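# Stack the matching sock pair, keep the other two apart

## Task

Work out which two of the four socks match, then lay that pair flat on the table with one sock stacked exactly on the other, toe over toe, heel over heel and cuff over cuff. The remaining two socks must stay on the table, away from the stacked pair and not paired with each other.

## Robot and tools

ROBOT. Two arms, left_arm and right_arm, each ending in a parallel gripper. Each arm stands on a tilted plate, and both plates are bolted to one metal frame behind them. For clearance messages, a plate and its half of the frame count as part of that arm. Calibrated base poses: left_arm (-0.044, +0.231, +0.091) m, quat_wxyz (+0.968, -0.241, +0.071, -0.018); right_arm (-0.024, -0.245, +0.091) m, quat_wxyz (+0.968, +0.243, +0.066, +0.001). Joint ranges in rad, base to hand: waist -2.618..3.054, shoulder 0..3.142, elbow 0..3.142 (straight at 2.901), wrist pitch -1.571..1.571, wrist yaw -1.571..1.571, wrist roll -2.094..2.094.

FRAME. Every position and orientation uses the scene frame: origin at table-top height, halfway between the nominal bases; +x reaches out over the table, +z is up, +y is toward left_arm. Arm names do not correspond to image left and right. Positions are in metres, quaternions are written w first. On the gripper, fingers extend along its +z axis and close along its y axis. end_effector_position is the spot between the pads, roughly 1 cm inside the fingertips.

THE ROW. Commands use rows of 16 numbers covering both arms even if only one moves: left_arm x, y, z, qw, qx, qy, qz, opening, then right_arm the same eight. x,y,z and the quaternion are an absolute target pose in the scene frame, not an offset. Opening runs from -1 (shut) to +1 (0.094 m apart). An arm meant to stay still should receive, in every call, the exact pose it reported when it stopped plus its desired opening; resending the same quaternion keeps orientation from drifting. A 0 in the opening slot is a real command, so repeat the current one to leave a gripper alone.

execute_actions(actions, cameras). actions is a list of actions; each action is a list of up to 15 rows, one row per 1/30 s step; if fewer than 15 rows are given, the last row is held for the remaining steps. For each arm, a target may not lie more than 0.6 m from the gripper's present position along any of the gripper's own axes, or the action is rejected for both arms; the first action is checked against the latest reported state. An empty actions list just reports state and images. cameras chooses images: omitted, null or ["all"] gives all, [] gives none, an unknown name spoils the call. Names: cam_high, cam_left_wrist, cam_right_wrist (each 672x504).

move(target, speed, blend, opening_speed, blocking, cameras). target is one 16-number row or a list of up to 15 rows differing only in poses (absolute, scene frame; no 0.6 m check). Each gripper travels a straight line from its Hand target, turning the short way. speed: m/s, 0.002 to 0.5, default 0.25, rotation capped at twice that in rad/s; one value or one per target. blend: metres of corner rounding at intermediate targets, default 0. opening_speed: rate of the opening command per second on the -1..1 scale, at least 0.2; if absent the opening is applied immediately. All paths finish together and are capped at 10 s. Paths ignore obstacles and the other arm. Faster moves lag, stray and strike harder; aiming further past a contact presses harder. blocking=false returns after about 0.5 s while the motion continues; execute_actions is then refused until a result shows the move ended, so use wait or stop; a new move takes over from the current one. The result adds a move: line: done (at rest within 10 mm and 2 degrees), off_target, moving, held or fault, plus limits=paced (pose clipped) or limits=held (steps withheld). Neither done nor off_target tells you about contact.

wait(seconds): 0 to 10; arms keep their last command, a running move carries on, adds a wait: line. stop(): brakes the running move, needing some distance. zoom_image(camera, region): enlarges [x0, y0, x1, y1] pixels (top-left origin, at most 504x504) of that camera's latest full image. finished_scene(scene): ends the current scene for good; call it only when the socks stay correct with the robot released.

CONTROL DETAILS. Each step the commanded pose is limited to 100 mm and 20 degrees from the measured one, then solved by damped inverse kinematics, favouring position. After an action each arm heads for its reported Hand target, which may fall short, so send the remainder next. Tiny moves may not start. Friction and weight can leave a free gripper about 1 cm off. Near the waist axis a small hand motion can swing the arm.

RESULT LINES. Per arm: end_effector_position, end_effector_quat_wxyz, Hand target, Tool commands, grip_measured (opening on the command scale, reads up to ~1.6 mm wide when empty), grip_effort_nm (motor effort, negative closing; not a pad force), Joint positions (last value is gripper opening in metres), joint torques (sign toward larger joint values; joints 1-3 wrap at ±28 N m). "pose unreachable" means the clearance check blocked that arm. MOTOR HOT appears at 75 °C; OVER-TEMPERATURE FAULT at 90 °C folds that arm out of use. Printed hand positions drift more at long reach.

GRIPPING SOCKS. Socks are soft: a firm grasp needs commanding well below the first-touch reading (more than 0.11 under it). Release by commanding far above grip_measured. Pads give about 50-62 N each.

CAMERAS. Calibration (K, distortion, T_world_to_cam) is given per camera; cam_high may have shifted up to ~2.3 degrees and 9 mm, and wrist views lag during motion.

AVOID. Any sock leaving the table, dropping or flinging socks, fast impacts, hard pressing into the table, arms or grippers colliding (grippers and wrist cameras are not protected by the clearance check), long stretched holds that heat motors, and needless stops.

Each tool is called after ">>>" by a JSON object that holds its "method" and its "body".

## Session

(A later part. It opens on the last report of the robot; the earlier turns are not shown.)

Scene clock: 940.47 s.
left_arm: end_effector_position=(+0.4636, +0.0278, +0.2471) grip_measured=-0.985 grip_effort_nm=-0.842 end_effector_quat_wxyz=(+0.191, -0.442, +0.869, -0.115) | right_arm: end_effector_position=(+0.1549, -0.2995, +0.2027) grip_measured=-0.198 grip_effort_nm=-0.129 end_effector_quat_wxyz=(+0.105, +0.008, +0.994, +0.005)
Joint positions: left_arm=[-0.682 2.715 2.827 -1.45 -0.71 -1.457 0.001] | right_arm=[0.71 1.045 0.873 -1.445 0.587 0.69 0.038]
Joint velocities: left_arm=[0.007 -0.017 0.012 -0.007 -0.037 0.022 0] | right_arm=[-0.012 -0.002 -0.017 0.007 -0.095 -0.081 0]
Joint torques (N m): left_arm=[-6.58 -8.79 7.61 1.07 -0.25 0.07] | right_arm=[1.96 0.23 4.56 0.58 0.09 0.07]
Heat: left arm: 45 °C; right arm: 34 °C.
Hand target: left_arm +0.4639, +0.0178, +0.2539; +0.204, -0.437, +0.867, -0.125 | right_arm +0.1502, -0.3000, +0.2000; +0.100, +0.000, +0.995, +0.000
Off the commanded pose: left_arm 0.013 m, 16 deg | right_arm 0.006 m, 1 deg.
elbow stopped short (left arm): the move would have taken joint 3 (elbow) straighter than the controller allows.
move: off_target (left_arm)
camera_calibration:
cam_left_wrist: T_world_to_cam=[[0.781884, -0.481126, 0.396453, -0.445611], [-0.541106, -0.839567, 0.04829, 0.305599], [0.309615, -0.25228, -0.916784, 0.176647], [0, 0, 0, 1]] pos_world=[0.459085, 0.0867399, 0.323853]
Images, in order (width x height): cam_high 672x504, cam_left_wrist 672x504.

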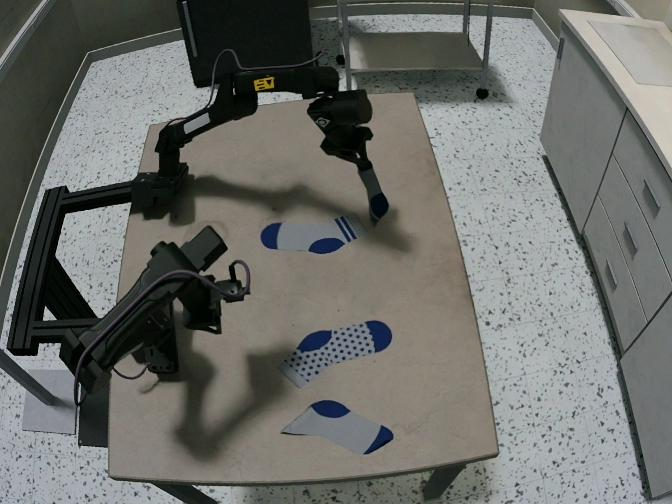

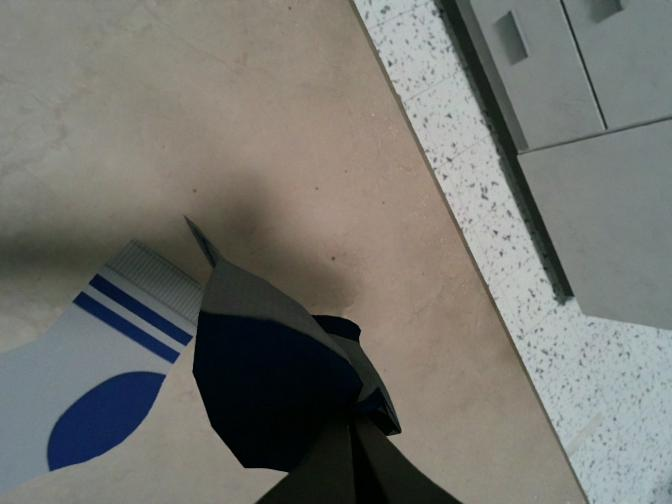

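>>> {"method": "move", "body": {"target": [[0.440,0.018,0.25,0.12,-0.42,0.88,-0.05,-1,0.15,-0.30,0.2,0.1,0,0.995,0,-0.2],[0.440,0.018,0.20,0.12,-0.42,0.88,-0.05,-1,0.15,-0.30,0.2,0.1,0,0.995,0,-0.2],[0.425,0.018,0.165,0.08,-0.36,0.92,0,-1,0.15,-0.30,0.2,0.1,0,0.995,0,-0.2],[0.38,0.020,0.13,0.05,-0.28,0.95,0,-1,0.15,-0.30,0.2,0.1,0,0.995,0,-0.2],[0.325,0.025,0.095,0,-0.20,0.98,0,-1,0.15,-0.30,0.2,0.1,0,0.995,0,-0.2],[0.27,0.03,0.06,0,-0.13,0.99,0,-1,0.15,-0.30,0.2,0.1,0,0.995,0,-0.2],[0.24,0.034,0.03,0,-0.05,0.998,0,-1,0.15,-0.30,0.2,0.1,0,0.995,0,-0.2],[0.226,0.034,0.014,0,0,1,0,-1,0.15,-0.30,0.2,0.1,0,0.995,0,-0.2]], "cameras": ["cam_left_wrist","cam_high"], "speed": 0.13, "blend": 0.015}}

>>> {"method": "zoom_image", "body": {"camera": "cam_high", "region": [230, 100, 440, 290]}}

Scene clock: 955.43 s.
left_arm: end_effector_position=(+0.2199, +0.0509, +0.0111) grip_measured=-0.984 grip_effort_nm=-0.852 end_effector_quat_wxyz=(-0.015, -0.005, +1.000, +0.019) | right_arm: end_effector_position=(+0.1549, -0.2995, +0.2027) grip_measured=-0.198 grip_effort_nm=-0.125 end_effector_quat_wxyz=(+0.105, +0.008, +0.994, +0.005)
Joint positions: left_arm=[-0.671 2.353 1.192 -0.68 -0.47 -0.794 0.001] | right_arm=[0.71 1.045 0.873 -1.445 0.587 0.69 0.038]
Joint velocities: left_arm=[-0.012 -0.017 -0.012 0.022 -0.037 -0.066 0] | right_arm=[0.007 0.002 -0.042 0.022 -0.066 -0.051 -0.001]
Joint torques (N m): left_arm=[-5.12 -8.94 2.78 0.59 0.09 0.09] | right_arm=[1.98 0.23 4.57 0.58 0.08 0.06]
Heat: left arm: 46 °C; right arm: 33 °C.
Hand target: left_arm +0.2213, +0.0421, +0.0171; -0.002, -0.002, +1.000, +0.001 | right_arm +0.1502, -0.3000, +0.2000; +0.100, +0.000, +0.995, +0.000
Off the commanded pose: left_arm 0.018 m, 3 deg | right_arm 0.006 m, 1 deg.
elbow stopped short (left arm): the move would have taken joint 3 (elbow) straighter than the controller allows.
move: off_target (left_arm)
camera_calibration:
cam_left_wrist: T_world_to_cam=[[0.129045, -0.990873, -0.0389527, 0.0240312], [-0.951713, -0.134788, 0.275817, 0.256431], [-0.27855, 0.00147906, -0.960421, 0.158438], [0, 0, 0, 1]] pos_world=[0.28508, 0.0581412, 0.0823756]
Images, in order (width x height): cam_high 672x504, cam_left_wrist 672x504.

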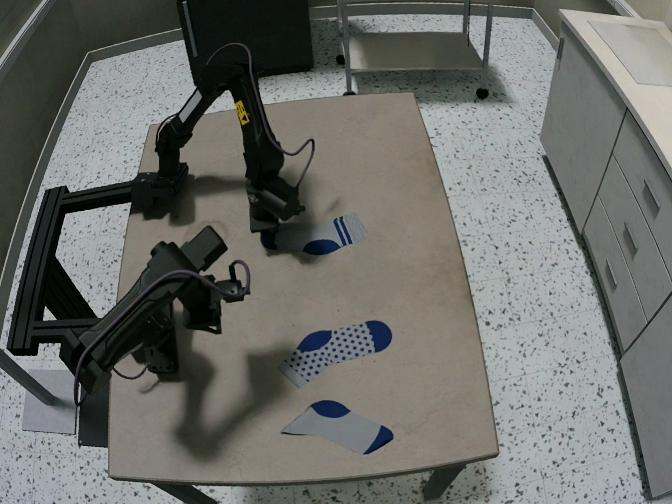

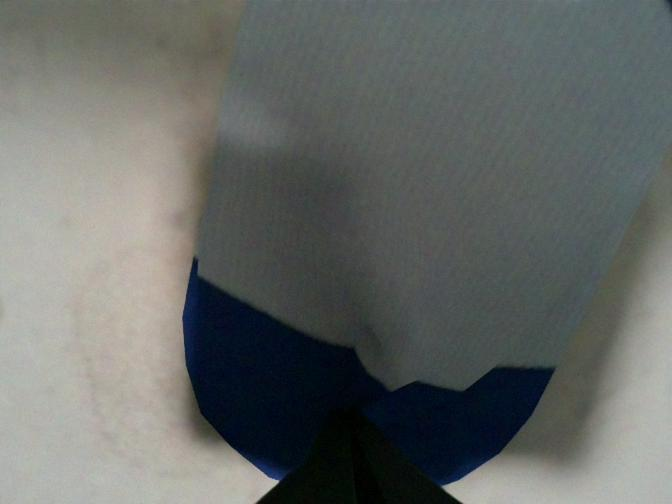

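Scaled by 2.400.

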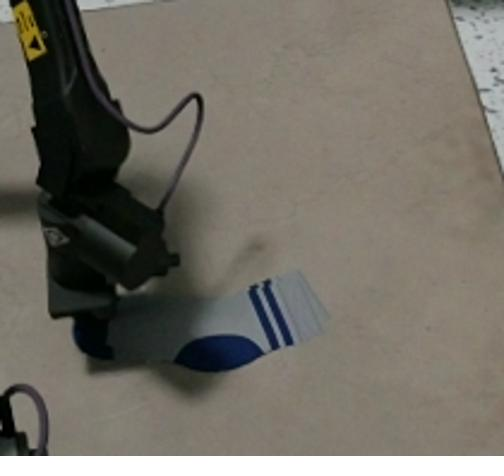

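>>> {"method": "move", "body": {"target": [0.226,0.034,0.014,0,0,1,0,-0.2,0.15,-0.30,0.2,0.1,0,0.995,0,-0.2], "cameras": [], "opening_speed": 0.7}}

>>> {"method": "move", "body": {"target": [[0.226,0.036,0.05,0,0,1,0,-0.2,0.15,-0.30,0.2,0.1,0,0.995,0,-0.2],[0.26,0.09,0.28,0.1,0,0.995,0,-0.2,0.15,-0.30,0.2,0.1,0,0.995,0,-0.2]], "cameras": ["cam_left_wrist","cam_high"], "speed": 0.2}}

>>> {"method": "zoom_image", "body": {"camera": "cam_high", "region": [230, 180, 410, 290]}}

>>> {"method": "zoom_image", "body": {"camera": "cam_left_wrist", "region": [250, 50, 600, 450]}}

Scene clock: 960.20 s.
left_arm: end_effector_position=(+0.2221, +0.0451, +0.0116) grip_measured=-0.202 grip_effort_nm=0.100 end_effector_quat_wxyz=(-0.012, -0.007, +1.000, +0.007) | right_arm: end_effector_position=(+0.1549, -0.2995, +0.2027) grip_measured=-0.198 grip_effort_nm=-0.125 end_effector_quat_wxyz=(+0.105, +0.008, +0.994, +0.005)
Joint positions: left_arm=[-0.673 2.353 1.195 -0.661 -0.457 -0.788 0.037] | right_arm=[0.71 1.045 0.873 -1.445 0.587 0.69 0.038]
Joint velocities: left_arm=[0.007 0.002 -0.022 -0.022 -0.022 -0.022 0] | right_arm=[-0.017 -0.012 0.012 0.022 0.022 -0.022 -0.001]
Joint torques (N m): left_arm=[-5.24 -6.54 6 0.41 -0.02 0.02] | right_arm=[1.96 0.23 4.57 0.58 0.08 0.06]
Heat: left arm: 45 °C; right arm: 33 °C.
Hand target: left_arm +0.2258, +0.0341, +0.0139; +0.000, +0.000, +1.000, +0.000 | right_arm +0.1502, -0.3000, +0.2000; +0.100, +0.000, +0.995, +0.000
Off the commanded pose: left_arm 0.012 m, 2 deg | right_arm 0.006 m, 1 deg.
move: off_target (left_arm)
No camera images: "cameras" was empty.

Scene clock: 962.53 s.
left_arm: end_effector_position=(+0.2643, +0.0864, +0.2659) grip_measured=-0.202 grip_effort_nm=0.095 end_effector_quat_wxyz=(+0.086, -0.001, +0.996, +0.008) | right_arm: end_effector_position=(+0.1549, -0.2995, +0.2027) grip_measured=-0.198 grip_effort_nm=-0.129 end_effector_quat_wxyz=(+0.105, +0.008, +0.994, +0.005)
Joint positions: left_arm=[-0.889 2.057 1.793 -1.526 -0.557 -0.949 0.037] | right_arm=[0.71 1.045 0.873 -1.445 0.587 0.69 0.038]
Joint velocities: left_arm=[0.007 0.002 -0.002 -0.022 -0.037 -0.007 0] | right_arm=[0.012 -0.027 -0.002 -0.022 -0.007 -0.051 -0.001]
Joint torques (N m): left_arm=[-5.01 -6.67 7.69 0.29 -0.23 -0.1] | right_arm=[1.96 0.23 4.57 0.58 0.08 0.07]
Heat: left arm: 45 °C; right arm: 33 °C.
Hand target: left_arm +0.2641, +0.0862, +0.2786; +0.101, +0.000, +0.995, +0.002 | right_arm +0.1502, -0.3000, +0.2000; +0.100, +0.000, +0.995, +0.000
Off the commanded pose: left_arm 0.015 m, 2 deg | right_arm 0.006 m, 1 deg.
move: off_target (left_arm)
camera_calibration:
cam_left_wrist: T_world_to_cam=[[0.120414, -0.992695, 0.00755637, 0.0534048], [-0.989382, -0.119381, 0.082896, 0.293096], [-0.0813883, -0.017458, -0.99653, 0.3746], [0, 0, 0, 1]] pos_world=[0.314041, 0.0945445, 0.3486]
Images, in order (width x height): cam_high 672x504, cam_left_wrist 672x504.

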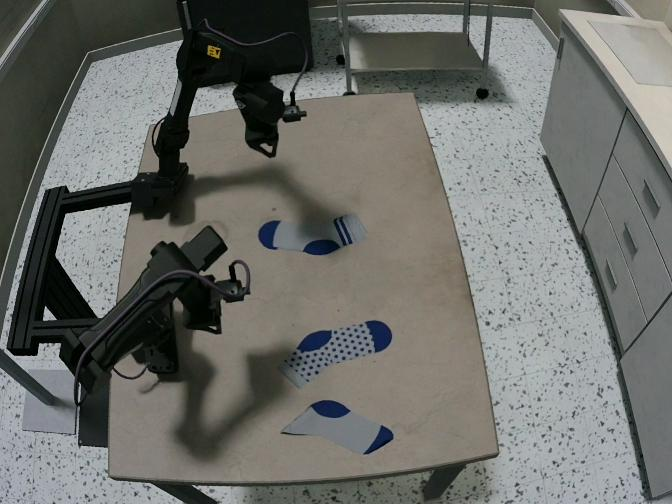

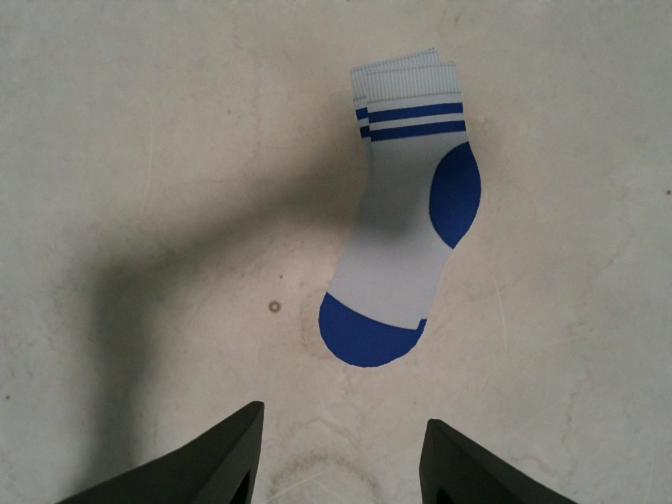

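Scaled by 2.800.

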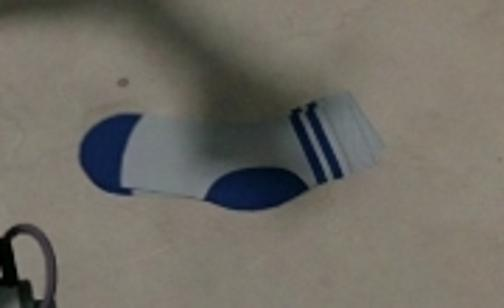

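Scaled by 1.260.

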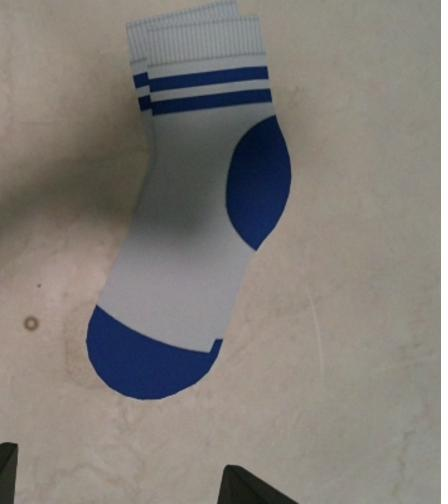

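>>> {"method": "finished_scene", "body": {"scene": 1}}

The scene is finished.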